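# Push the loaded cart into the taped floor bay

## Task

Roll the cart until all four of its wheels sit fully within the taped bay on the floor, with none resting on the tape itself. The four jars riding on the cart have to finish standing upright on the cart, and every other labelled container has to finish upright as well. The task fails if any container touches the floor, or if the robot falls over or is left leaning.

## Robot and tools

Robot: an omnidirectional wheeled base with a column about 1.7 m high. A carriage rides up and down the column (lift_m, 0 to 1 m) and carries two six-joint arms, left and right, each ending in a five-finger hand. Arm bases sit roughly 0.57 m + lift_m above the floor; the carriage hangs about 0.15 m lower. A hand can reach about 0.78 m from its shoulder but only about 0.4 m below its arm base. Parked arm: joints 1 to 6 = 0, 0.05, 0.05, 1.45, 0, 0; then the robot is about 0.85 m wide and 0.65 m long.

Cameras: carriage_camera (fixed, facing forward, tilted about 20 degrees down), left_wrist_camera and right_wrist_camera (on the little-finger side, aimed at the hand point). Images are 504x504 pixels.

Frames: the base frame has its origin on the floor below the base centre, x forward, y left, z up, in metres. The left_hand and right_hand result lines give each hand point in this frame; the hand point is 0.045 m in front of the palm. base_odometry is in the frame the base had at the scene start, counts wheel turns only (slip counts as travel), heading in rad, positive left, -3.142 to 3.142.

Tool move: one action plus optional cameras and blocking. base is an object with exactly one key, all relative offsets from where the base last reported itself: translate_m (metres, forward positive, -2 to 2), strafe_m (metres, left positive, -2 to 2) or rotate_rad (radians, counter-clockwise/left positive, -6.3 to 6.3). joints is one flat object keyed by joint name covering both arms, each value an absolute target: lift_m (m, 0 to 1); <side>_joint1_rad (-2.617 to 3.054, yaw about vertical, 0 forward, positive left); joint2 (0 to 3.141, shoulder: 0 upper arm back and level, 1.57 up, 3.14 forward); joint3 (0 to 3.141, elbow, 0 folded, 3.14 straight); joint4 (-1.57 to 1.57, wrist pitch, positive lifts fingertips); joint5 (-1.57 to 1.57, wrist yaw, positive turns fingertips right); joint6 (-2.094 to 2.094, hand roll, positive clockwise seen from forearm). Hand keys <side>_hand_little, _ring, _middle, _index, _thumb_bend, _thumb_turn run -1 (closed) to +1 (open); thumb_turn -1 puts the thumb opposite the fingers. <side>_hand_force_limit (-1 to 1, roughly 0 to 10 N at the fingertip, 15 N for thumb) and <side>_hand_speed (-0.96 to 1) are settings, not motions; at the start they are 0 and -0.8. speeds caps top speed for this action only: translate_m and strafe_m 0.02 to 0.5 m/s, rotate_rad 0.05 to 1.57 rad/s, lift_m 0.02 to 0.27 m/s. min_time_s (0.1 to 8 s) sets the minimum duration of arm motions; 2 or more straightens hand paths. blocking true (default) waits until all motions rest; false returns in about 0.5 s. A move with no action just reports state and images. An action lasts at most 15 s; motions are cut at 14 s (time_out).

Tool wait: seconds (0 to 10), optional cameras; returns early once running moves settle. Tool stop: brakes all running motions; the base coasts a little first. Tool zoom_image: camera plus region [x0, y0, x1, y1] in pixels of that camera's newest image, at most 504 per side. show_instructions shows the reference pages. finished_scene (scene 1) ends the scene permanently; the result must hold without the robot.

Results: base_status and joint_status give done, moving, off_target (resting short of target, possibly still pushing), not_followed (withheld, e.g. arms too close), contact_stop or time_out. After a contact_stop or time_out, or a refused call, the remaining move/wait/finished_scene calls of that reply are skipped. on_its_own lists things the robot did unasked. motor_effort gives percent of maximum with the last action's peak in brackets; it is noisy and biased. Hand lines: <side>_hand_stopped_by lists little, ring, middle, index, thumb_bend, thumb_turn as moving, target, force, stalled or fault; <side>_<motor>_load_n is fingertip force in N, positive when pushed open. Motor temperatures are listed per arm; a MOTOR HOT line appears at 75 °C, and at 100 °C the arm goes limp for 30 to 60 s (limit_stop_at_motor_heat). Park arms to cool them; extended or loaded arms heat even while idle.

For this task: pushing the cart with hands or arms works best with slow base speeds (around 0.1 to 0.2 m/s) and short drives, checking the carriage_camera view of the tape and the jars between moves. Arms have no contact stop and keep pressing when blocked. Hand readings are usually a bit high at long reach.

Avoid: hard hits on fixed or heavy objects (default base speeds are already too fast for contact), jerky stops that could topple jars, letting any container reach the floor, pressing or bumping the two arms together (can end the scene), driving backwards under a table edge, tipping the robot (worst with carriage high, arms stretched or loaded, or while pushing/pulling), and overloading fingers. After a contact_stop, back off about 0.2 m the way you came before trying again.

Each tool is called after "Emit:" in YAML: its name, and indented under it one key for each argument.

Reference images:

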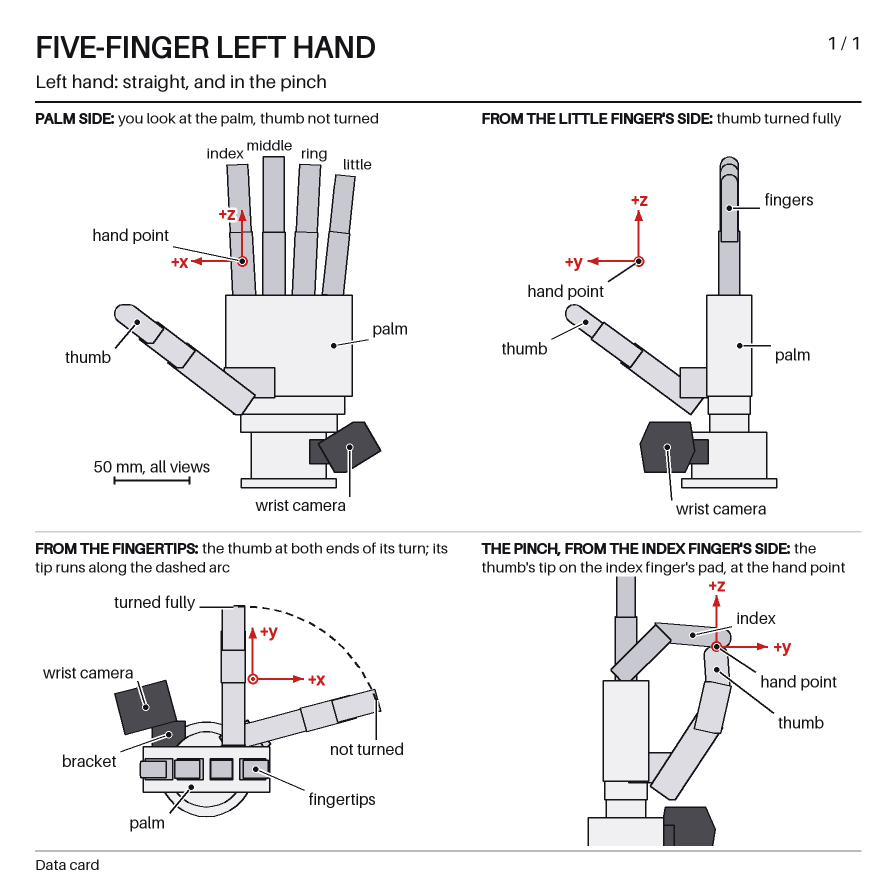

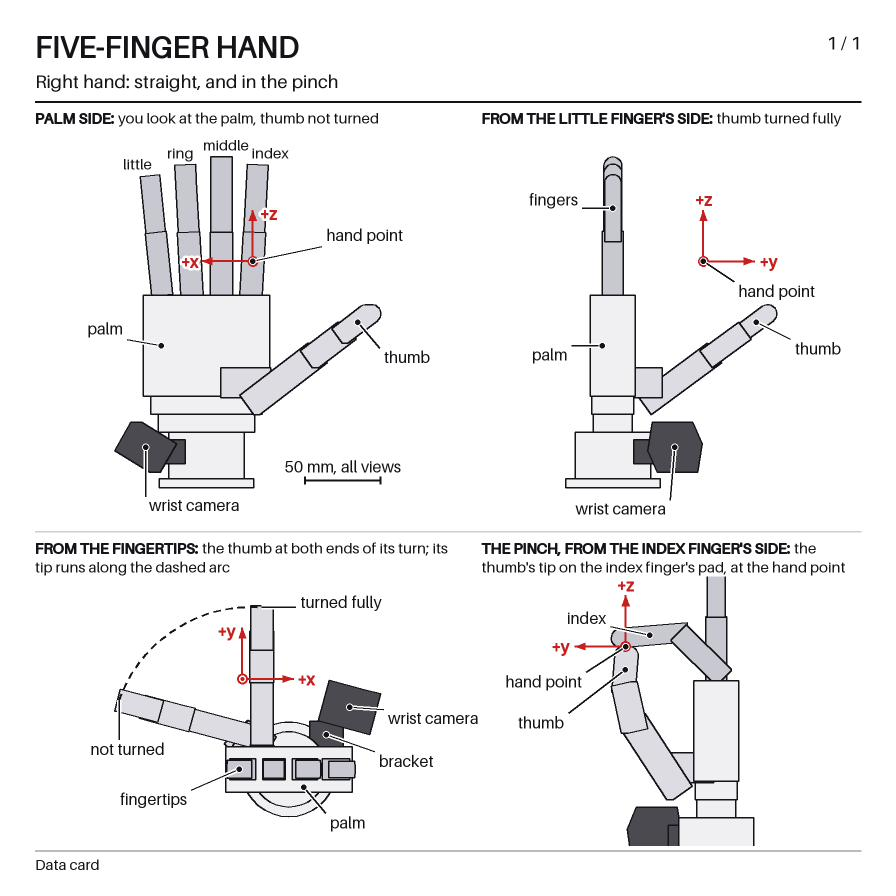

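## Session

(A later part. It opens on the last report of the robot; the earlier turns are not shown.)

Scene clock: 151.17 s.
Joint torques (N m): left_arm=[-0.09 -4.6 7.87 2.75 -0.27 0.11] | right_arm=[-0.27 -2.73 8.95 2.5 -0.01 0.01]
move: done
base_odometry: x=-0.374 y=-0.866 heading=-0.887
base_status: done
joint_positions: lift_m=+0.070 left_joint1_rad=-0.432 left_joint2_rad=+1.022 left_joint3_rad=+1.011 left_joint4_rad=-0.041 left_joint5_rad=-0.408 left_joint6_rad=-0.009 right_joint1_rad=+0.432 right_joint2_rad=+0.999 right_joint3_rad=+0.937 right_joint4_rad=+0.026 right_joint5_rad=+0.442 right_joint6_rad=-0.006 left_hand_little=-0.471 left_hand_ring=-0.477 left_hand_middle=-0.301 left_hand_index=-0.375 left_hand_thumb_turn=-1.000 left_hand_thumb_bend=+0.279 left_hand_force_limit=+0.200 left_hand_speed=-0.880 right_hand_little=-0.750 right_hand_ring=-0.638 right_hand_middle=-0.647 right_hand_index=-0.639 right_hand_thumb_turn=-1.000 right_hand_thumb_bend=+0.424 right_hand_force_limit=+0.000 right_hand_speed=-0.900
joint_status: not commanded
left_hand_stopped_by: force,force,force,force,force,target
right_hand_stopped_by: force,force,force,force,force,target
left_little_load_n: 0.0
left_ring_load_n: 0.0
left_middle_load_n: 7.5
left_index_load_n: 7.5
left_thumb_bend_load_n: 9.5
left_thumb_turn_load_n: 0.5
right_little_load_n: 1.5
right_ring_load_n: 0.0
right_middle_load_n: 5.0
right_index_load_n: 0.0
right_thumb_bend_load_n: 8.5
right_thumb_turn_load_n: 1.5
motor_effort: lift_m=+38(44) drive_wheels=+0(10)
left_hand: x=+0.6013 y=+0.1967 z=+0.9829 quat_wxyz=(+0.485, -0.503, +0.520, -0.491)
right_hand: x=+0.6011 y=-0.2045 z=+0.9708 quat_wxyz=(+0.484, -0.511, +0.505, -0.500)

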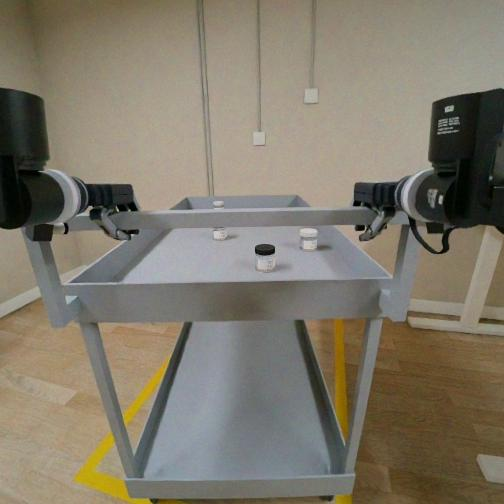

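Emit:
move:
  joints: {"right_hand_little": -0.98, "right_hand_ring": -0.98, "right_hand_middle": -0.98, "right_hand_index": -0.98, "right_hand_thumb_bend": -0.98, "right_hand_force_limit": 0.2, "right_hand_speed": -0.88}

Emit:
move:
  base: {"translate_m": -0.12}
  speeds: {"translate_m": 0.12}

Emit:
move:
  base: {"rotate_rad": 0.03}
  speeds: {"rotate_rad": 0.1}

Emit:
move:
  base: {"strafe_m": -0.055}
  speeds: {"strafe_m": 0.08}

Emit:
move:
  base: {"translate_m": -0.12}
  speeds: {"translate_m": 0.12}
  cameras: ["all"]

Scene clock: 154.17 s.
Joint torques (N m): left_arm=[-0.08 -4.66 7.9 2.75 -0.25 0.11] | right_arm=[-0.27 -4.6 9.17 2.6 0.01 -0.09]
move: off_target
base_odometry: x=-0.374 y=-0.866 heading=-0.887
base_status: not commanded
joint_positions: lift_m=+0.070 left_joint1_rad=-0.432 left_joint2_rad=+1.022 left_joint3_rad=+1.011 left_joint4_rad=-0.042 left_joint5_rad=-0.411 left_joint6_rad=-0.008 right_joint1_rad=+0.432 right_joint2_rad=+1.014 right_joint3_rad=+0.935 right_joint4_rad=+0.015 right_joint5_rad=+0.442 right_joint6_rad=+0.003 left_hand_little=-0.471 left_hand_ring=-0.477 left_hand_middle=-0.301 left_hand_index=-0.375 left_hand_thumb_turn=-1.000 left_hand_thumb_bend=+0.279 left_hand_force_limit=+0.200 left_hand_speed=-0.880 right_hand_little=-0.793 right_hand_ring=-0.970 right_hand_middle=-0.656 right_hand_index=-0.979 right_hand_thumb_turn=-1.000 right_hand_thumb_bend=+0.417 right_hand_force_limit=+0.200 right_hand_speed=-0.880
joint_status: right_hand_little off_target (ended at -0.793, target -0.980); right_hand_middle off_target (ended at -0.656, target -0.980); right_hand_thumb_bend off_target (ended at +0.417, target -0.980); the others done
left_hand_stopped_by: force,force,force,force,force,target
right_hand_stopped_by: force,force,force,target,force,target
left_little_load_n: 0.0
left_ring_load_n: 0.0
left_middle_load_n: 7.5
left_index_load_n: 7.5
left_thumb_bend_load_n: 9.0
left_thumb_turn_load_n: 0.5
right_little_load_n: 0.0
right_ring_load_n: 6.0
right_middle_load_n: 7.0
right_index_load_n: 4.5
right_thumb_bend_load_n: 9.0
right_thumb_turn_load_n: 1.5
motor_effort: lift_m=+40(43) drive_wheels=+0(0)
left_hand: x=+0.6014 y=+0.1973 z=+0.9828 quat_wxyz=(+0.486, -0.503, +0.520, -0.490)
right_hand: x=+0.6031 y=-0.2031 z=+0.9617 quat_wxyz=(+0.477, -0.518, +0.510, -0.494)
pictures: none

Scene clock: 155.93 s.
Joint torques (N m): left_arm=[-0.16 -4.27 7.91 2.84 -0.23 0.1] | right_arm=[0.28 -5.04 9.11 2.54 -0.12 -0.15]
move: done
base_odometry: x=-0.450 y=-0.773 heading=-0.887
base_status: done
joint_positions: lift_m=+0.070 left_joint1_rad=-0.432 left_joint2_rad=+1.019 left_joint3_rad=+1.011 left_joint4_rad=-0.050 left_joint5_rad=-0.414 left_joint6_rad=-0.008 right_joint1_rad=+0.425 right_joint2_rad=+1.018 right_joint3_rad=+0.935 right_joint4_rad=+0.016 right_joint5_rad=+0.453 right_joint6_rad=+0.010 left_hand_little=-0.471 left_hand_ring=-0.477 left_hand_middle=-0.301 left_hand_index=-0.375 left_hand_thumb_turn=-1.000 left_hand_thumb_bend=+0.279 left_hand_force_limit=+0.200 left_hand_speed=-0.880 right_hand_little=-0.793 right_hand_ring=-0.970 right_hand_middle=-0.656 right_hand_index=-0.979 right_hand_thumb_turn=-1.000 right_hand_thumb_bend=+0.417 right_hand_force_limit=+0.200 right_hand_speed=-0.880
joint_status: not commanded
left_hand_stopped_by: force,force,force,force,force,target
right_hand_stopped_by: force,force,force,target,force,target
left_little_load_n: 0.0
left_ring_load_n: 0.0
left_middle_load_n: 7.5
left_index_load_n: 7.5
left_thumb_bend_load_n: 9.5
left_thumb_turn_load_n: 0.5
right_little_load_n: 0.0
right_ring_load_n: 4.5
right_middle_load_n: 7.0
right_index_load_n: 1.5
right_thumb_bend_load_n: 9.5
right_thumb_turn_load_n: 2.0
motor_effort: lift_m=+38(44) drive_wheels=+0(14)
left_hand: x=+0.6004 y=+0.1983 z=+0.9818 quat_wxyz=(+0.486, -0.504, +0.521, -0.487)
right_hand: x=+0.6050 y=-0.2072 z=+0.9606 quat_wxyz=(+0.473, -0.512, +0.517, -0.496)
pictures: none

Scene clock: 156.67 s.
Joint torques (N m): left_arm=[0.13 -4.74 7.91 2.69 -0.44 0.15] | right_arm=[0.29 -3.81 9.16 2.71 -0.28 -0.11]
move: done
base_odometry: x=-0.450 y=-0.773 heading=-0.858
base_status: done
joint_positions: lift_m=+0.070 left_joint1_rad=-0.434 left_joint2_rad=+1.022 left_joint3_rad=+1.011 left_joint4_rad=-0.035 left_joint5_rad=-0.391 left_joint6_rad=-0.015 right_joint1_rad=+0.425 right_joint2_rad=+1.008 right_joint3_rad=+0.935 right_joint4_rad=+0.000 right_joint5_rad=+0.465 right_joint6_rad=+0.006 left_hand_little=-0.471 left_hand_ring=-0.476 left_hand_middle=-0.301 left_hand_index=-0.375 left_hand_thumb_turn=-1.000 left_hand_thumb_bend=+0.279 left_hand_force_limit=+0.200 left_hand_speed=-0.880 right_hand_little=-0.793 right_hand_ring=-0.970 right_hand_middle=-0.656 right_hand_index=-0.979 right_hand_thumb_turn=-1.000 right_hand_thumb_bend=+0.417 right_hand_force_limit=+0.200 right_hand_speed=-0.880
joint_status: not commanded
left_hand_stopped_by: force,force,force,force,force,target
right_hand_stopped_by: force,force,force,target,force,target
left_little_load_n: 0.0
left_ring_load_n: 6.0
left_middle_load_n: 8.0
left_index_load_n: 7.5
left_thumb_bend_load_n: 9.0
left_thumb_turn_load_n: 0.0
right_little_load_n: 0.0
right_ring_load_n: 0.0
right_middle_load_n: 7.0
right_index_load_n: 0.5
right_thumb_bend_load_n: 9.5
right_thumb_turn_load_n: 2.0
motor_effort: lift_m=+38(46) drive_wheels=-4(10)
left_hand: x=+0.6009 y=+0.1918 z=+0.9844 quat_wxyz=(+0.479, -0.499, +0.522, -0.499)
right_hand: x=+0.6024 y=-0.2111 z=+0.9603 quat_wxyz=(+0.467, -0.512, +0.520, -0.500)
pictures: none

Scene clock: 157.97 s.
Joint torques (N m): left_arm=[-0.35 -4.7 7.91 2.76 0 0.02] | right_arm=[-0.28 -3.84 9.14 2.68 0.35 -0.13]
move: done
base_odometry: x=-0.491 y=-0.809 heading=-0.858
base_status: done
joint_positions: lift_m=+0.070 left_joint1_rad=-0.428 left_joint2_rad=+1.022 left_joint3_rad=+1.011 left_joint4_rad=-0.044 left_joint5_rad=-0.437 left_joint6_rad=+0.001 right_joint1_rad=+0.432 right_joint2_rad=+1.008 right_joint3_rad=+0.935 right_joint4_rad=+0.006 right_joint5_rad=+0.413 right_joint6_rad=+0.006 left_hand_little=-0.471 left_hand_ring=-0.477 left_hand_middle=-0.301 left_hand_index=-0.375 left_hand_thumb_turn=-1.000 left_hand_thumb_bend=+0.279 left_hand_force_limit=+0.200 left_hand_speed=-0.880 right_hand_little=-0.793 right_hand_ring=-0.970 right_hand_middle=-0.656 right_hand_index=-0.979 right_hand_thumb_turn=-1.000 right_hand_thumb_bend=+0.417 right_hand_force_limit=+0.200 right_hand_speed=-0.880
joint_status: not commanded
left_hand_stopped_by: force,force,force,force,force,target
right_hand_stopped_by: force,force,force,target,force,target
left_little_load_n: 0.0
left_ring_load_n: 0.0
left_middle_load_n: 8.0
left_index_load_n: 7.5
left_thumb_bend_load_n: 9.0
left_thumb_turn_load_n: 0.5
right_little_load_n: 0.0
right_ring_load_n: 0.0
right_middle_load_n: 7.0
right_index_load_n: 0.5
right_thumb_bend_load_n: 9.0
right_thumb_turn_load_n: 1.5
motor_effort: lift_m=+41(42) drive_wheels=+3(9)
left_hand: x=+0.6026 y=+0.2042 z=+0.9817 quat_wxyz=(+0.496, -0.509, +0.516, -0.479)
right_hand: x=+0.6004 y=-0.1980 z=+0.9615 quat_wxyz=(+0.484, -0.525, +0.505, -0.485)
pictures: none

Scene clock: 159.83 s.
Joint torques (N m): left_arm=[-0.2 -4.23 7.87 2.83 -0.05 0.03] | right_arm=[-0.34 -4.05 9.18 2.63 0.21 -0.11]
move: done
base_odometry: x=-0.570 y=-0.718 heading=-0.858
base_status: done
joint_positions: lift_m=+0.070 left_joint1_rad=-0.430 left_joint2_rad=+1.018 left_joint3_rad=+1.011 left_joint4_rad=-0.049 left_joint5_rad=-0.433 left_joint6_rad=+0.000 right_joint1_rad=+0.432 right_joint2_rad=+1.010 right_joint3_rad=+0.935 right_joint4_rad=+0.008 right_joint5_rad=+0.425 right_joint6_rad=+0.006 left_hand_little=-0.471 left_hand_ring=-0.477 left_hand_middle=-0.301 left_hand_index=-0.375 left_hand_thumb_turn=-1.000 left_hand_thumb_bend=+0.279 left_hand_force_limit=+0.200 left_hand_speed=-0.880 right_hand_little=-0.793 right_hand_ring=-0.970 right_hand_middle=-0.656 right_hand_index=-0.979 right_hand_thumb_turn=-1.000 right_hand_thumb_bend=+0.417 right_hand_force_limit=+0.200 right_hand_speed=-0.880
joint_status: not commanded
left_hand_stopped_by: force,force,force,force,force,target
right_hand_stopped_by: force,force,force,target,force,target
left_little_load_n: 0.0
left_ring_load_n: 0.0
left_middle_load_n: 8.0
left_index_load_n: 7.5
left_thumb_bend_load_n: 9.0
left_thumb_turn_load_n: 0.5
right_little_load_n: 0.0
right_ring_load_n: 1.0
right_middle_load_n: 7.0
right_index_load_n: 0.5
right_thumb_bend_load_n: 9.0
right_thumb_turn_load_n: 2.0
motor_effort: lift_m=+38(45) drive_wheels=+0(11)
left_hand: x=+0.6011 y=+0.2030 z=+0.9820 quat_wxyz=(+0.494, -0.507, +0.517, -0.481)
right_hand: x=+0.6014 y=-0.2000 z=+0.9614 quat_wxyz=(+0.481, -0.522, +0.508, -0.488)
pictures: carriage_camera, left_wrist_camera, right_wrist_camera

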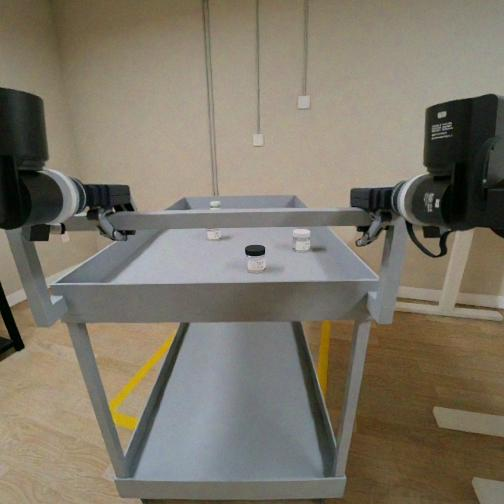

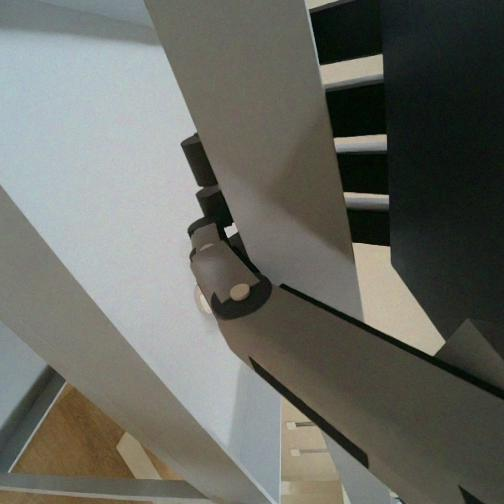

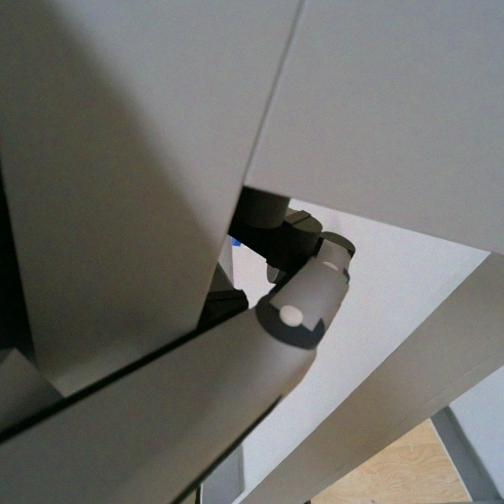

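Emit:
move:
  joints: {"right_hand_little": 1, "right_hand_ring": 1, "right_hand_middle": 1, "right_hand_index": 1, "right_hand_thumb_bend": 1, "right_hand_speed": -0.6, "left_hand_little": 1, "left_hand_ring": 1, "left_hand_middle": 1, "left_hand_index": 1, "left_hand_thumb_bend": 1, "left_hand_speed": -0.6}
  cameras: ["all"]

Scene clock: 166.67 s.
Joint torques (N m): left_arm=[-0.2 -4.29 7.91 2.47 -0.04 0.03] | right_arm=[-0.31 -4.1 9.24 2.33 0.17 -0.11]
move: done
base_odometry: x=-0.570 y=-0.718 heading=-0.858
base_status: not commanded
joint_positions: lift_m=+0.070 left_joint1_rad=-0.430 left_joint2_rad=+1.018 left_joint3_rad=+1.011 left_joint4_rad=-0.019 left_joint5_rad=-0.433 left_joint6_rad=+0.000 right_joint1_rad=+0.432 right_joint2_rad=+1.010 right_joint3_rad=+0.935 right_joint4_rad=+0.044 right_joint5_rad=+0.426 right_joint6_rad=+0.006 left_hand_little=+1.000 left_hand_ring=+1.000 left_hand_middle=+1.000 left_hand_index=+1.000 left_hand_thumb_turn=-1.000 left_hand_thumb_bend=+1.000 left_hand_force_limit=+0.200 left_hand_speed=-0.600 right_hand_little=+1.000 right_hand_ring=+1.000 right_hand_middle=+1.000 right_hand_index=+1.000 right_hand_thumb_turn=-1.000 right_hand_thumb_bend=+1.000 right_hand_force_limit=+0.200 right_hand_speed=-0.600
joint_status: all done
left_hand_stopped_by: target,target,target,target,target,target
right_hand_stopped_by: target,target,target,target,target,target
left_little_load_n: 0.0
left_ring_load_n: 0.0
left_middle_load_n: 0.0
left_index_load_n: 0.0
left_thumb_bend_load_n: 0.0
left_thumb_turn_load_n: 0.0
right_little_load_n: 0.0
right_ring_load_n: 0.0
right_middle_load_n: 0.0
right_index_load_n: 0.0
right_thumb_bend_load_n: 0.0
right_thumb_turn_load_n: 0.0
motor_effort: lift_m=+43(44) drive_wheels=+0(0)
left_hand: x=+0.6030 y=+0.2021 z=+0.9899 quat_wxyz=(+0.497, -0.504, +0.508, -0.491)
right_hand: x=+0.6038 y=-0.1992 z=+0.9706 quat_wxyz=(+0.493, -0.510, +0.504, -0.493)
pictures: carriage_camera, left_wrist_camera, right_wrist_camera

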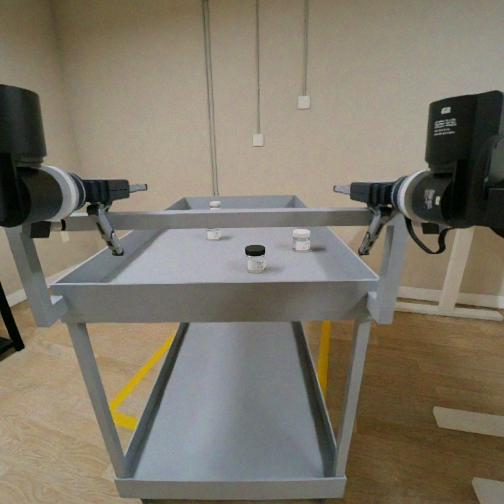

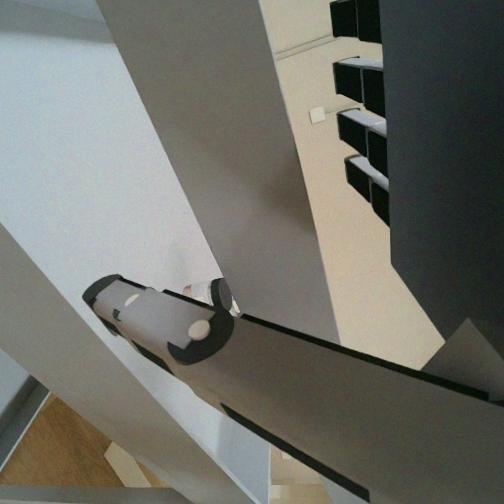

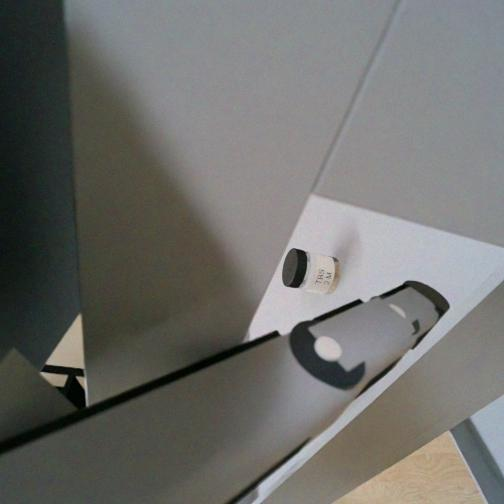

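Emit:
move:
  base: {"strafe_m": 0.085}
  speeds: {"strafe_m": 0.1}
  cameras: ["all"]

Scene clock: 168.43 s.
Joint torques (N m): left_arm=[-0.25 -4.01 7.87 2.44 -0.03 0.04] | right_arm=[-0.59 -3.97 9.21 2.19 0.11 -0.1]
move: done
base_odometry: x=-0.506 y=-0.663 heading=-0.858
base_status: done
joint_positions: lift_m=+0.070 left_joint1_rad=-0.430 left_joint2_rad=+1.015 left_joint3_rad=+1.011 left_joint4_rad=-0.014 left_joint5_rad=-0.433 left_joint6_rad=+0.000 right_joint1_rad=+0.432 right_joint2_rad=+1.009 right_joint3_rad=+0.935 right_joint4_rad=+0.055 right_joint5_rad=+0.432 right_joint6_rad=+0.006 left_hand_little=+1.000 left_hand_ring=+1.000 left_hand_middle=+1.000 left_hand_index=+1.000 left_hand_thumb_turn=-1.000 left_hand_thumb_bend=+1.000 left_hand_force_limit=+0.200 left_hand_speed=-0.600 right_hand_little=+1.000 right_hand_ring=+1.000 right_hand_middle=+1.000 right_hand_index=+1.000 right_hand_thumb_turn=-1.000 right_hand_thumb_bend=+1.000 right_hand_force_limit=+0.200 right_hand_speed=-0.600
joint_status: not commanded
left_hand_stopped_by: target,target,target,target,target,target
right_hand_stopped_by: target,target,target,target,target,target
left_little_load_n: 0.0
left_ring_load_n: 0.0
left_middle_load_n: 0.0
left_index_load_n: 0.0
left_thumb_bend_load_n: 0.0
left_thumb_turn_load_n: 0.0
right_little_load_n: 0.0
right_ring_load_n: 0.0
right_middle_load_n: 0.0
right_index_load_n: 0.0
right_thumb_bend_load_n: 0.0
right_thumb_turn_load_n: 0.0
motor_effort: lift_m=+40(43) drive_wheels=-1(9)
left_hand: x=+0.6027 y=+0.2025 z=+0.9921 quat_wxyz=(+0.499, -0.503, +0.505, -0.493)
right_hand: x=+0.6044 y=-0.2000 z=+0.9739 quat_wxyz=(+0.495, -0.505, +0.504, -0.496)
pictures: carriage_camera, left_wrist_camera, right_wrist_camera

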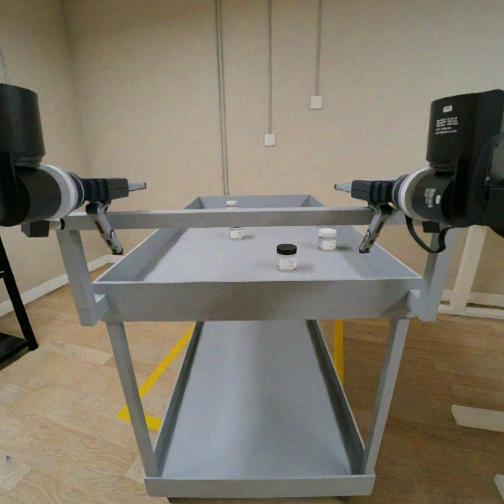

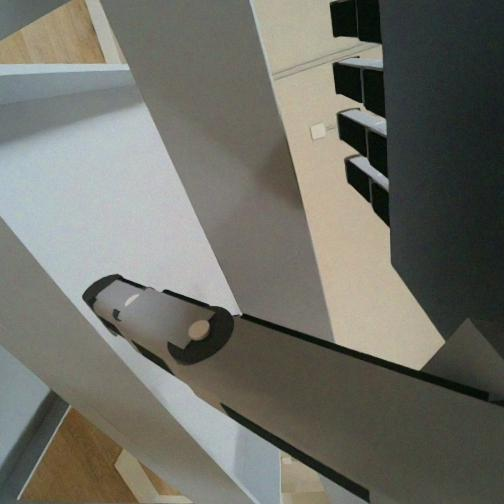

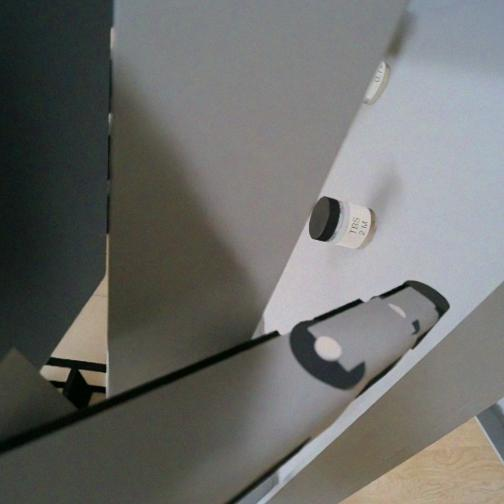

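Emit:
zoom_image:
  camera: "carriage_camera"
  region: [0, 150, 252, 402]

Emit:
zoom_image:
  camera: "carriage_camera"
  region: [252, 150, 504, 402]

Scaled by 2.000 from the camera's image (finer frame: 720x720).

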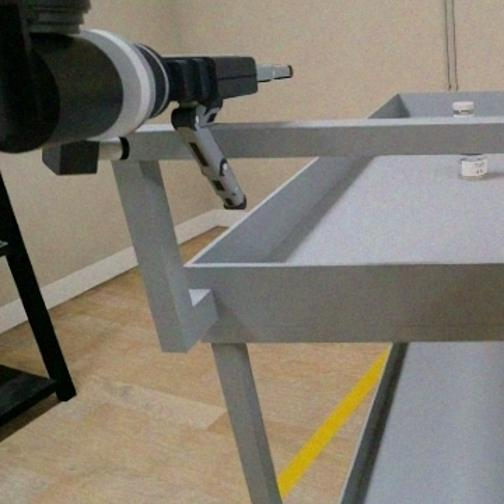

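Scaled by 2.000 from the camera's image (finer frame: 720x720).

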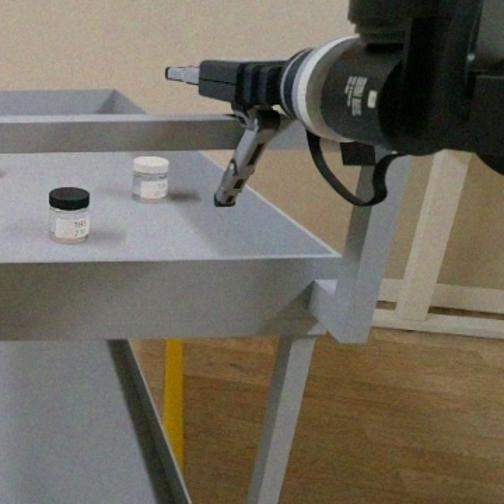

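Emit:
move:
  base: {"translate_m": -0.01}
  speeds: {"translate_m": 0.05}

Emit:
move:
  joints: {"right_hand_little": -1, "right_hand_ring": -1, "right_hand_middle": -1, "right_hand_index": -1, "right_hand_speed": -0.85, "right_hand_force_limit": 0.1, "left_hand_little": -1, "left_hand_ring": -1, "left_hand_middle": -1, "left_hand_index": -1, "left_hand_speed": -0.85, "left_hand_force_limit": 0.1}

Emit:
move:
  joints: {"right_hand_thumb_bend": -1, "left_hand_thumb_bend": -1}
  cameras: ["all"]

Scene clock: 169.60 s.
Joint torques (N m): left_arm=[-0.21 -3.49 7.88 2.38 -0.03 0.03] | right_arm=[-0.34 -3.54 9.06 2.16 0.1 -0.11]
move: done
base_odometry: x=-0.512 y=-0.655 heading=-0.858
base_status: done
joint_positions: lift_m=+0.070 left_joint1_rad=-0.430 left_joint2_rad=+1.010 left_joint3_rad=+1.011 left_joint4_rad=-0.011 left_joint5_rad=-0.433 left_joint6_rad=+0.000 right_joint1_rad=+0.432 right_joint2_rad=+1.006 right_joint3_rad=+0.935 right_joint4_rad=+0.059 right_joint5_rad=+0.432 right_joint6_rad=+0.006 left_hand_little=+1.000 left_hand_ring=+1.000 left_hand_middle=+1.000 left_hand_index=+1.000 left_hand_thumb_turn=-1.000 left_hand_thumb_bend=+1.000 left_hand_force_limit=+0.200 left_hand_speed=-0.600 right_hand_little=+1.000 right_hand_ring=+1.000 right_hand_middle=+1.000 right_hand_index=+1.000 right_hand_thumb_turn=-1.000 right_hand_thumb_bend=+1.000 right_hand_force_limit=+0.200 right_hand_speed=-0.600
joint_status: not commanded
left_hand_stopped_by: target,target,target,target,target,target
right_hand_stopped_by: target,target,target,target,target,target
left_little_load_n: 0.0
left_ring_load_n: 0.0
left_middle_load_n: 0.0
left_index_load_n: 0.0
left_thumb_bend_load_n: 0.0
left_thumb_turn_load_n: 0.0
right_little_load_n: 0.0
right_ring_load_n: 0.0
right_middle_load_n: 0.0
right_index_load_n: 0.0
right_thumb_bend_load_n: 0.0
right_thumb_turn_load_n: 0.0
motor_effort: lift_m=+41(42) drive_wheels=+2(7)
left_hand: x=+0.6019 y=+0.2028 z=+0.9947 quat_wxyz=(+0.500, -0.502, +0.502, -0.496)
right_hand: x=+0.6040 y=-0.2002 z=+0.9762 quat_wxyz=(+0.498, -0.502, +0.503, -0.497)
pictures: none

Scene clock: 174.87 s.
Joint torques (N m): left_arm=[-0.23 -3.89 7.88 2.4 -0.06 0.05] | right_arm=[-0.31 -4.25 9.24 2.56 0.12 -0.11]
move: off_target
base_odometry: x=-0.512 y=-0.655 heading=-0.858
base_status: not commanded
joint_positions: lift_m=+0.070 left_joint1_rad=-0.430 left_joint2_rad=+1.014 left_joint3_rad=+1.011 left_joint4_rad=-0.013 left_joint5_rad=-0.430 left_joint6_rad=-0.003 right_joint1_rad=+0.432 right_joint2_rad=+1.012 right_joint3_rad=+0.935 right_joint4_rad=+0.016 right_joint5_rad=+0.432 right_joint6_rad=+0.006 left_hand_little=-0.556 left_hand_ring=-0.471 left_hand_middle=-0.458 left_hand_index=-0.500 left_hand_thumb_turn=-1.000 left_hand_thumb_bend=+1.000 left_hand_force_limit=+0.100 left_hand_speed=-0.850 right_hand_little=-1.000 right_hand_ring=-0.999 right_hand_middle=-1.000 right_hand_index=-1.000 right_hand_thumb_turn=-1.000 right_hand_thumb_bend=+1.000 right_hand_force_limit=+0.100 right_hand_speed=-0.850
joint_status: left_hand_little off_target (ended at -0.556, target -1.000); left_hand_ring off_target (ended at -0.471, target -1.000); left_hand_middle off_target (ended at -0.458, target -1.000); left_hand_index off_target (ended at -0.500, target -1.000); the others done
left_hand_stopped_by: force,force,force,force,target,target
right_hand_stopped_by: target,target,target,target,target,target
left_little_load_n: 0.0
left_ring_load_n: 0.0
left_middle_load_n: 0.0
left_index_load_n: 0.0
left_thumb_bend_load_n: 0.0
left_thumb_turn_load_n: 0.0
right_little_load_n: 0.0
right_ring_load_n: 2.0
right_middle_load_n: 1.0
right_index_load_n: 0.0
right_thumb_bend_load_n: 0.0
right_thumb_turn_load_n: 0.0
motor_effort: lift_m=+39(46) drive_wheels=+2(2)
left_hand: x=+0.6025 y=+0.2016 z=+0.9930 quat_wxyz=(+0.497, -0.502, +0.504, -0.496)
right_hand: x=+0.6024 y=-0.2010 z=+0.9628 quat_wxyz=(+0.481, -0.518, +0.509, -0.491)
pictures: none

Scene clock: 183.10 s.
Joint torques (N m): left_arm=[-0.21 -3.86 7.9 2.73 -0.14 -0.17] | right_arm=[-0.34 -4.21 9.2 2.69 0.12 -0.12]
move: off_target
base_odometry: x=-0.512 y=-0.655 heading=-0.858
base_status: not commanded
joint_positions: lift_m=+0.070 left_joint1_rad=-0.430 left_joint2_rad=+1.014 left_joint3_rad=+1.011 left_joint4_rad=-0.040 left_joint5_rad=-0.423 left_joint6_rad=+0.023 right_joint1_rad=+0.432 right_joint2_rad=+1.012 right_joint3_rad=+0.935 right_joint4_rad=+0.005 right_joint5_rad=+0.432 right_joint6_rad=+0.007 left_hand_little=-0.555 left_hand_ring=-0.471 left_hand_middle=-0.458 left_hand_index=-0.500 left_hand_thumb_turn=-1.000 left_hand_thumb_bend=+0.427 left_hand_force_limit=+0.100 left_hand_speed=-0.850 right_hand_little=-1.000 right_hand_ring=-1.000 right_hand_middle=-1.000 right_hand_index=-1.000 right_hand_thumb_turn=-1.000 right_hand_thumb_bend=+0.454 right_hand_force_limit=+0.100 right_hand_speed=-0.850
joint_status: left_hand_thumb_bend off_target (ended at +0.427, target -1.000); right_hand_thumb_bend off_target (ended at +0.454, target -1.000)
left_hand_stopped_by: force,force,force,force,force,target
right_hand_stopped_by: target,target,target,target,force,target
left_little_load_n: 6.5
left_ring_load_n: 0.0
left_middle_load_n: 0.0
left_index_load_n: 0.0
left_thumb_bend_load_n: 8.5
left_thumb_turn_load_n: 2.0
right_little_load_n: 0.5
right_ring_load_n: 0.0
right_middle_load_n: 0.0
right_index_load_n: 0.0
right_thumb_bend_load_n: 8.5
right_thumb_turn_load_n: 3.0
motor_effort: lift_m=+39(45) drive_wheels=+2(2)
left_hand: x=+0.6006 y=+0.2027 z=+0.9850 quat_wxyz=(+0.498, -0.497, +0.522, -0.482)
right_hand: x=+0.6017 y=-0.2013 z=+0.9601 quat_wxyz=(+0.478, -0.522, +0.510, -0.489)
pictures: carriage_camera, left_wrist_camera, right_wrist_camera

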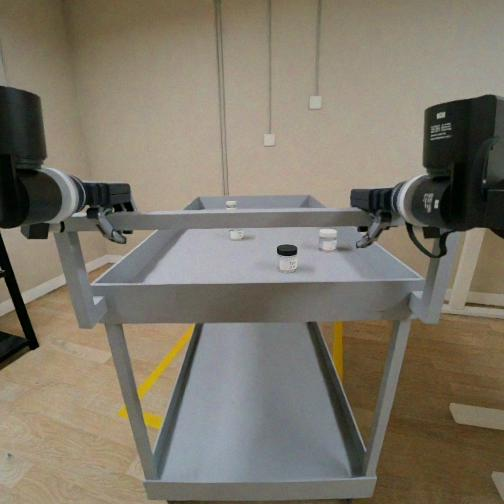

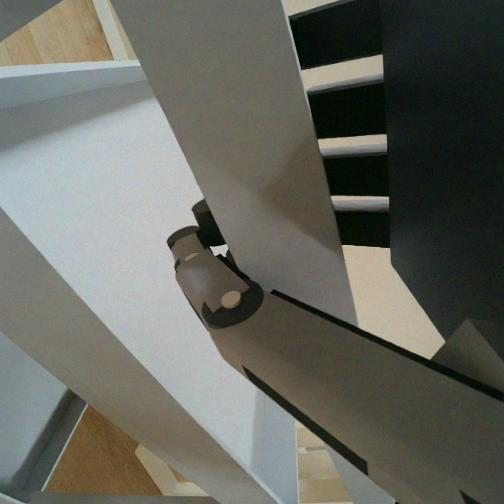

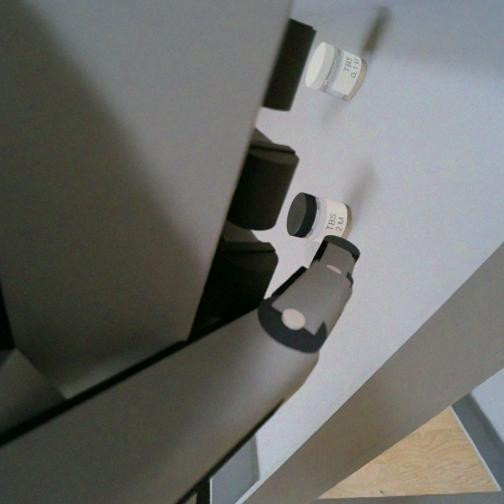

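Emit:
move:
  joints: {"left_hand_little": -0.98, "left_hand_ring": -0.98, "left_hand_middle": -0.98, "left_hand_index": -0.98, "left_hand_force_limit": 0.2}

Emit:
move:
  base: {"strafe_m": 0.04}
  speeds: {"strafe_m": 0.1}

Emit:
move:
  base: {"rotate_rad": -0.035}
  speeds: {"rotate_rad": 0.1}

Emit:
move:
  base: {"strafe_m": 0.066}
  speeds: {"strafe_m": 0.1}

Emit:
move:
  base: {"rotate_rad": -0.035}
  speeds: {"rotate_rad": 0.1}
  cameras: ["all"]

Scene clock: 184.10 s.
Joint torques (N m): left_arm=[-0.21 -4.38 7.91 2.73 -0.13 -0.06] | right_arm=[-0.34 -4.14 9.17 2.67 0.13 -0.12]
move: off_target
base_odometry: x=-0.512 y=-0.655 heading=-0.858
base_status: not commanded
joint_positions: lift_m=+0.070 left_joint1_rad=-0.430 left_joint2_rad=+1.019 left_joint3_rad=+1.011 left_joint4_rad=-0.040 left_joint5_rad=-0.423 left_joint6_rad=+0.009 right_joint1_rad=+0.432 right_joint2_rad=+1.011 right_joint3_rad=+0.935 right_joint4_rad=+0.004 right_joint5_rad=+0.432 right_joint6_rad=+0.007 left_hand_little=-0.556 left_hand_ring=-0.538 left_hand_middle=-0.496 left_hand_index=-0.594 left_hand_thumb_turn=-1.000 left_hand_thumb_bend=+0.428 left_hand_force_limit=+0.200 left_hand_speed=-0.850 right_hand_little=-1.000 right_hand_ring=-1.000 right_hand_middle=-1.000 right_hand_index=-1.000 right_hand_thumb_turn=-1.000 right_hand_thumb_bend=+0.454 right_hand_force_limit=+0.100 right_hand_speed=-0.850
joint_status: left_hand_little off_target (ended at -0.556, target -0.980); left_hand_ring off_target (ended at -0.538, target -0.980); left_hand_middle off_target (ended at -0.496, target -0.980); left_hand_index off_target (ended at -0.594, target -0.980); the others done
left_hand_stopped_by: force,force,force,force,force,target
right_hand_stopped_by: target,target,target,target,force,target
left_little_load_n: 0.0
left_ring_load_n: 0.0
left_middle_load_n: 6.5
left_index_load_n: 6.5
left_thumb_bend_load_n: 9.0
left_thumb_turn_load_n: 2.0
right_little_load_n: 0.0
right_ring_load_n: 0.0
right_middle_load_n: 0.0
right_index_load_n: 0.0
right_thumb_bend_load_n: 8.0
right_thumb_turn_load_n: 3.5
motor_effort: lift_m=+39(43) drive_wheels=+2(2)
left_hand: x=+0.6016 y=+0.2014 z=+0.9837 quat_wxyz=(+0.494, -0.502, +0.519, -0.484)
right_hand: x=+0.6014 y=-0.2013 z=+0.9601 quat_wxyz=(+0.478, -0.522, +0.510, -0.489)
pictures: none

Scene clock: 185.20 s.
Joint torques (N m): left_arm=[-0.06 -5.33 7.92 2.64 -0.24 0.04] | right_arm=[0.23 -1.29 9.06 3.08 -0.44 -0.16]
move: done
base_odometry: x=-0.482 y=-0.629 heading=-0.858
base_status: done
joint_positions: lift_m=+0.070 left_joint1_rad=-0.431 left_joint2_rad=+1.029 left_joint3_rad=+1.011 left_joint4_rad=-0.033 left_joint5_rad=-0.413 left_joint6_rad=-0.001 right_joint1_rad=+0.425 right_joint2_rad=+0.986 right_joint3_rad=+0.935 right_joint4_rad=-0.036 right_joint5_rad=+0.478 right_joint6_rad=+0.011 left_hand_little=-0.555 left_hand_ring=-0.538 left_hand_middle=-0.496 left_hand_index=-0.594 left_hand_thumb_turn=-1.000 left_hand_thumb_bend=+0.428 left_hand_force_limit=+0.200 left_hand_speed=-0.850 right_hand_little=-1.000 right_hand_ring=-0.999 right_hand_middle=-1.000 right_hand_index=-1.000 right_hand_thumb_turn=-1.000 right_hand_thumb_bend=+0.454 right_hand_force_limit=+0.100 right_hand_speed=-0.850
joint_status: not commanded
left_hand_stopped_by: force,force,force,force,force,target
right_hand_stopped_by: target,target,target,target,force,target
left_little_load_n: 3.5
left_ring_load_n: 0.0
left_middle_load_n: 7.0
left_index_load_n: 6.5
left_thumb_bend_load_n: 9.0
left_thumb_turn_load_n: 2.0
right_little_load_n: 2.5
right_ring_load_n: 1.5
right_middle_load_n: 0.0
right_index_load_n: 0.0
right_thumb_bend_load_n: 8.5
right_thumb_turn_load_n: 2.5
motor_effort: lift_m=+35(45) drive_wheels=+2(14)
left_hand: x=+0.6035 y=+0.1973 z=+0.9821 quat_wxyz=(+0.489, -0.502, +0.521, -0.488)
right_hand: x=+0.5962 y=-0.2162 z=+0.9592 quat_wxyz=(+0.460, -0.512, +0.525, -0.500)
pictures: none

Scene clock: 186.00 s.
Joint torques (N m): left_arm=[-0.12 -4.15 7.9 2.9 -0.04 -0.01] | right_arm=[0.03 -3.95 9.17 2.68 0.23 -0.15]
move: done
base_odometry: x=-0.482 y=-0.629 heading=-0.892
base_status: done
joint_positions: lift_m=+0.070 left_joint1_rad=-0.431 left_joint2_rad=+1.017 left_joint3_rad=+1.011 left_joint4_rad=-0.055 left_joint5_rad=-0.435 left_joint6_rad=+0.003 right_joint1_rad=+0.428 right_joint2_rad=+1.010 right_joint3_rad=+0.935 right_joint4_rad=+0.005 right_joint5_rad=+0.422 right_joint6_rad=+0.011 left_hand_little=-0.556 left_hand_ring=-0.538 left_hand_middle=-0.496 left_hand_index=-0.594 left_hand_thumb_turn=-1.000 left_hand_thumb_bend=+0.428 left_hand_force_limit=+0.200 left_hand_speed=-0.850 right_hand_little=-1.000 right_hand_ring=-0.999 right_hand_middle=-1.000 right_hand_index=-1.000 right_hand_thumb_turn=-1.000 right_hand_thumb_bend=+0.454 right_hand_force_limit=+0.100 right_hand_speed=-0.850
joint_status: not commanded
left_hand_stopped_by: force,force,force,force,force,target
right_hand_stopped_by: target,target,target,target,force,target
left_little_load_n: 0.0
left_ring_load_n: 0.0
left_middle_load_n: 7.0
left_index_load_n: 0.0
left_thumb_bend_load_n: 9.5
left_thumb_turn_load_n: 1.5
right_little_load_n: 0.5
right_ring_load_n: 1.5
right_middle_load_n: 0.0
right_index_load_n: 0.0
right_thumb_bend_load_n: 6.0
right_thumb_turn_load_n: 2.5
motor_effort: lift_m=+40(45) drive_wheels=-4(8)
left_hand: x=+0.6004 y=+0.2035 z=+0.9808 quat_wxyz=(+0.494, -0.507, +0.520, -0.478)
right_hand: x=+0.6015 y=-0.2008 z=+0.9609 quat_wxyz=(+0.481, -0.521, +0.510, -0.487)
pictures: none

Scene clock: 187.33 s.
Joint torques (N m): left_arm=[-0.09 -4.74 7.94 2.65 -0.15 0.01] | right_arm=[0.44 -0.51 9.07 3.18 -0.58 -0.23]
move: done
base_odometry: x=-0.431 y=-0.587 heading=-0.894
base_status: done
joint_positions: lift_m=+0.070 left_joint1_rad=-0.432 left_joint2_rad=+1.023 left_joint3_rad=+1.011 left_joint4_rad=-0.036 left_joint5_rad=-0.422 left_joint6_rad=+0.002 right_joint1_rad=+0.423 right_joint2_rad=+0.979 right_joint3_rad=+0.935 right_joint4_rad=-0.048 right_joint5_rad=+0.490 right_joint6_rad=+0.018 left_hand_little=-0.555 left_hand_ring=-0.538 left_hand_middle=-0.496 left_hand_index=-0.594 left_hand_thumb_turn=-1.000 left_hand_thumb_bend=+0.428 left_hand_force_limit=+0.200 left_hand_speed=-0.850 right_hand_little=-1.000 right_hand_ring=-0.999 right_hand_middle=-1.000 right_hand_index=-1.000 right_hand_thumb_turn=-1.000 right_hand_thumb_bend=+0.454 right_hand_force_limit=+0.100 right_hand_speed=-0.850
joint_status: not commanded
left_hand_stopped_by: force,force,force,force,force,target
right_hand_stopped_by: target,target,target,target,force,target
left_little_load_n: 3.0
left_ring_load_n: 0.0
left_middle_load_n: 7.0
left_index_load_n: 6.0
left_thumb_bend_load_n: 9.5
left_thumb_turn_load_n: 2.0
right_little_load_n: 2.0
right_ring_load_n: 1.5
right_middle_load_n: 0.0
right_index_load_n: 0.0
right_thumb_bend_load_n: 8.5
right_thumb_turn_load_n: 3.0
motor_effort: lift_m=+38(43) drive_wheels=+8(18)
left_hand: x=+0.6024 y=+0.1996 z=+0.9834 quat_wxyz=(+0.492, -0.503, +0.519, -0.486)
right_hand: x=+0.5948 y=-0.2198 z=+0.9588 quat_wxyz=(+0.456, -0.508, +0.531, -0.501)
pictures: none

Scene clock: 188.10 s.
Joint torques (N m): left_arm=[-0.16 -3.66 7.82 2.99 0.01 -0.03] | right_arm=[0.39 -3.85 9.26 2.78 -0.01 -0.23]
move: done
base_odometry: x=-0.431 y=-0.587 heading=-0.928
base_status: done
joint_positions: lift_m=+0.070 left_joint1_rad=-0.431 left_joint2_rad=+1.012 left_joint3_rad=+1.011 left_joint4_rad=-0.063 left_joint5_rad=-0.440 left_joint6_rad=+0.006 right_joint1_rad=+0.424 right_joint2_rad=+1.008 right_joint3_rad=+0.935 right_joint4_rad=+0.002 right_joint5_rad=+0.441 right_joint6_rad=+0.019 left_hand_little=-0.556 left_hand_ring=-0.538 left_hand_middle=-0.496 left_hand_index=-0.594 left_hand_thumb_turn=-1.000 left_hand_thumb_bend=+0.428 left_hand_force_limit=+0.200 left_hand_speed=-0.850 right_hand_little=-1.000 right_hand_ring=-0.999 right_hand_middle=-1.000 right_hand_index=-1.000 right_hand_thumb_turn=-1.000 right_hand_thumb_bend=+0.454 right_hand_force_limit=+0.100 right_hand_speed=-0.850
joint_status: not commanded
left_hand_stopped_by: force,force,force,force,force,target
right_hand_stopped_by: target,target,target,target,force,target
left_little_load_n: 0.0
left_ring_load_n: 0.0
left_middle_load_n: 6.5
left_index_load_n: 0.0
left_thumb_bend_load_n: 9.5
left_thumb_turn_load_n: 2.0
right_little_load_n: 2.0
right_ring_load_n: 1.5
right_middle_load_n: -0.5
right_index_load_n: 0.0
right_thumb_bend_load_n: 6.0
right_thumb_turn_load_n: 2.5
motor_effort: lift_m=+36(46) drive_wheels=-4(7)
left_hand: x=+0.5991 y=+0.2055 z=+0.9806 quat_wxyz=(+0.496, -0.508, +0.520, -0.475)
right_hand: x=+0.6021 y=-0.2059 z=+0.9608 quat_wxyz=(+0.476, -0.514, +0.517, -0.491)
pictures: carriage_camera, left_wrist_camera, right_wrist_camera

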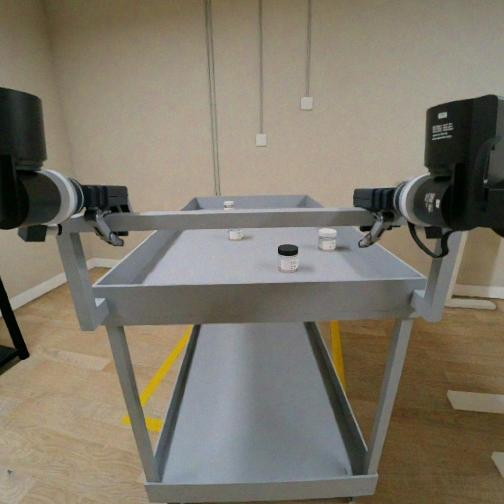

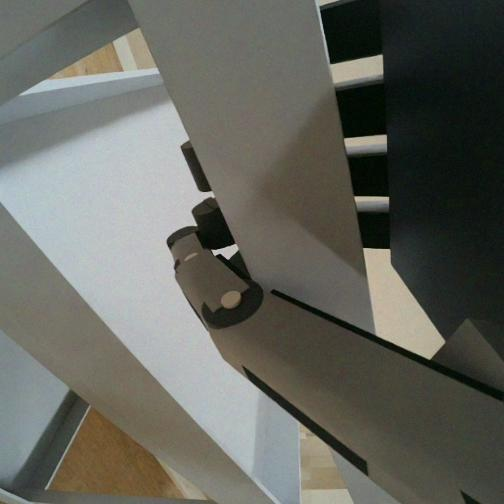

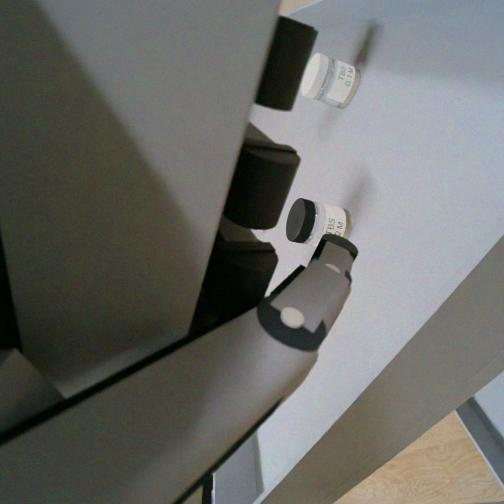

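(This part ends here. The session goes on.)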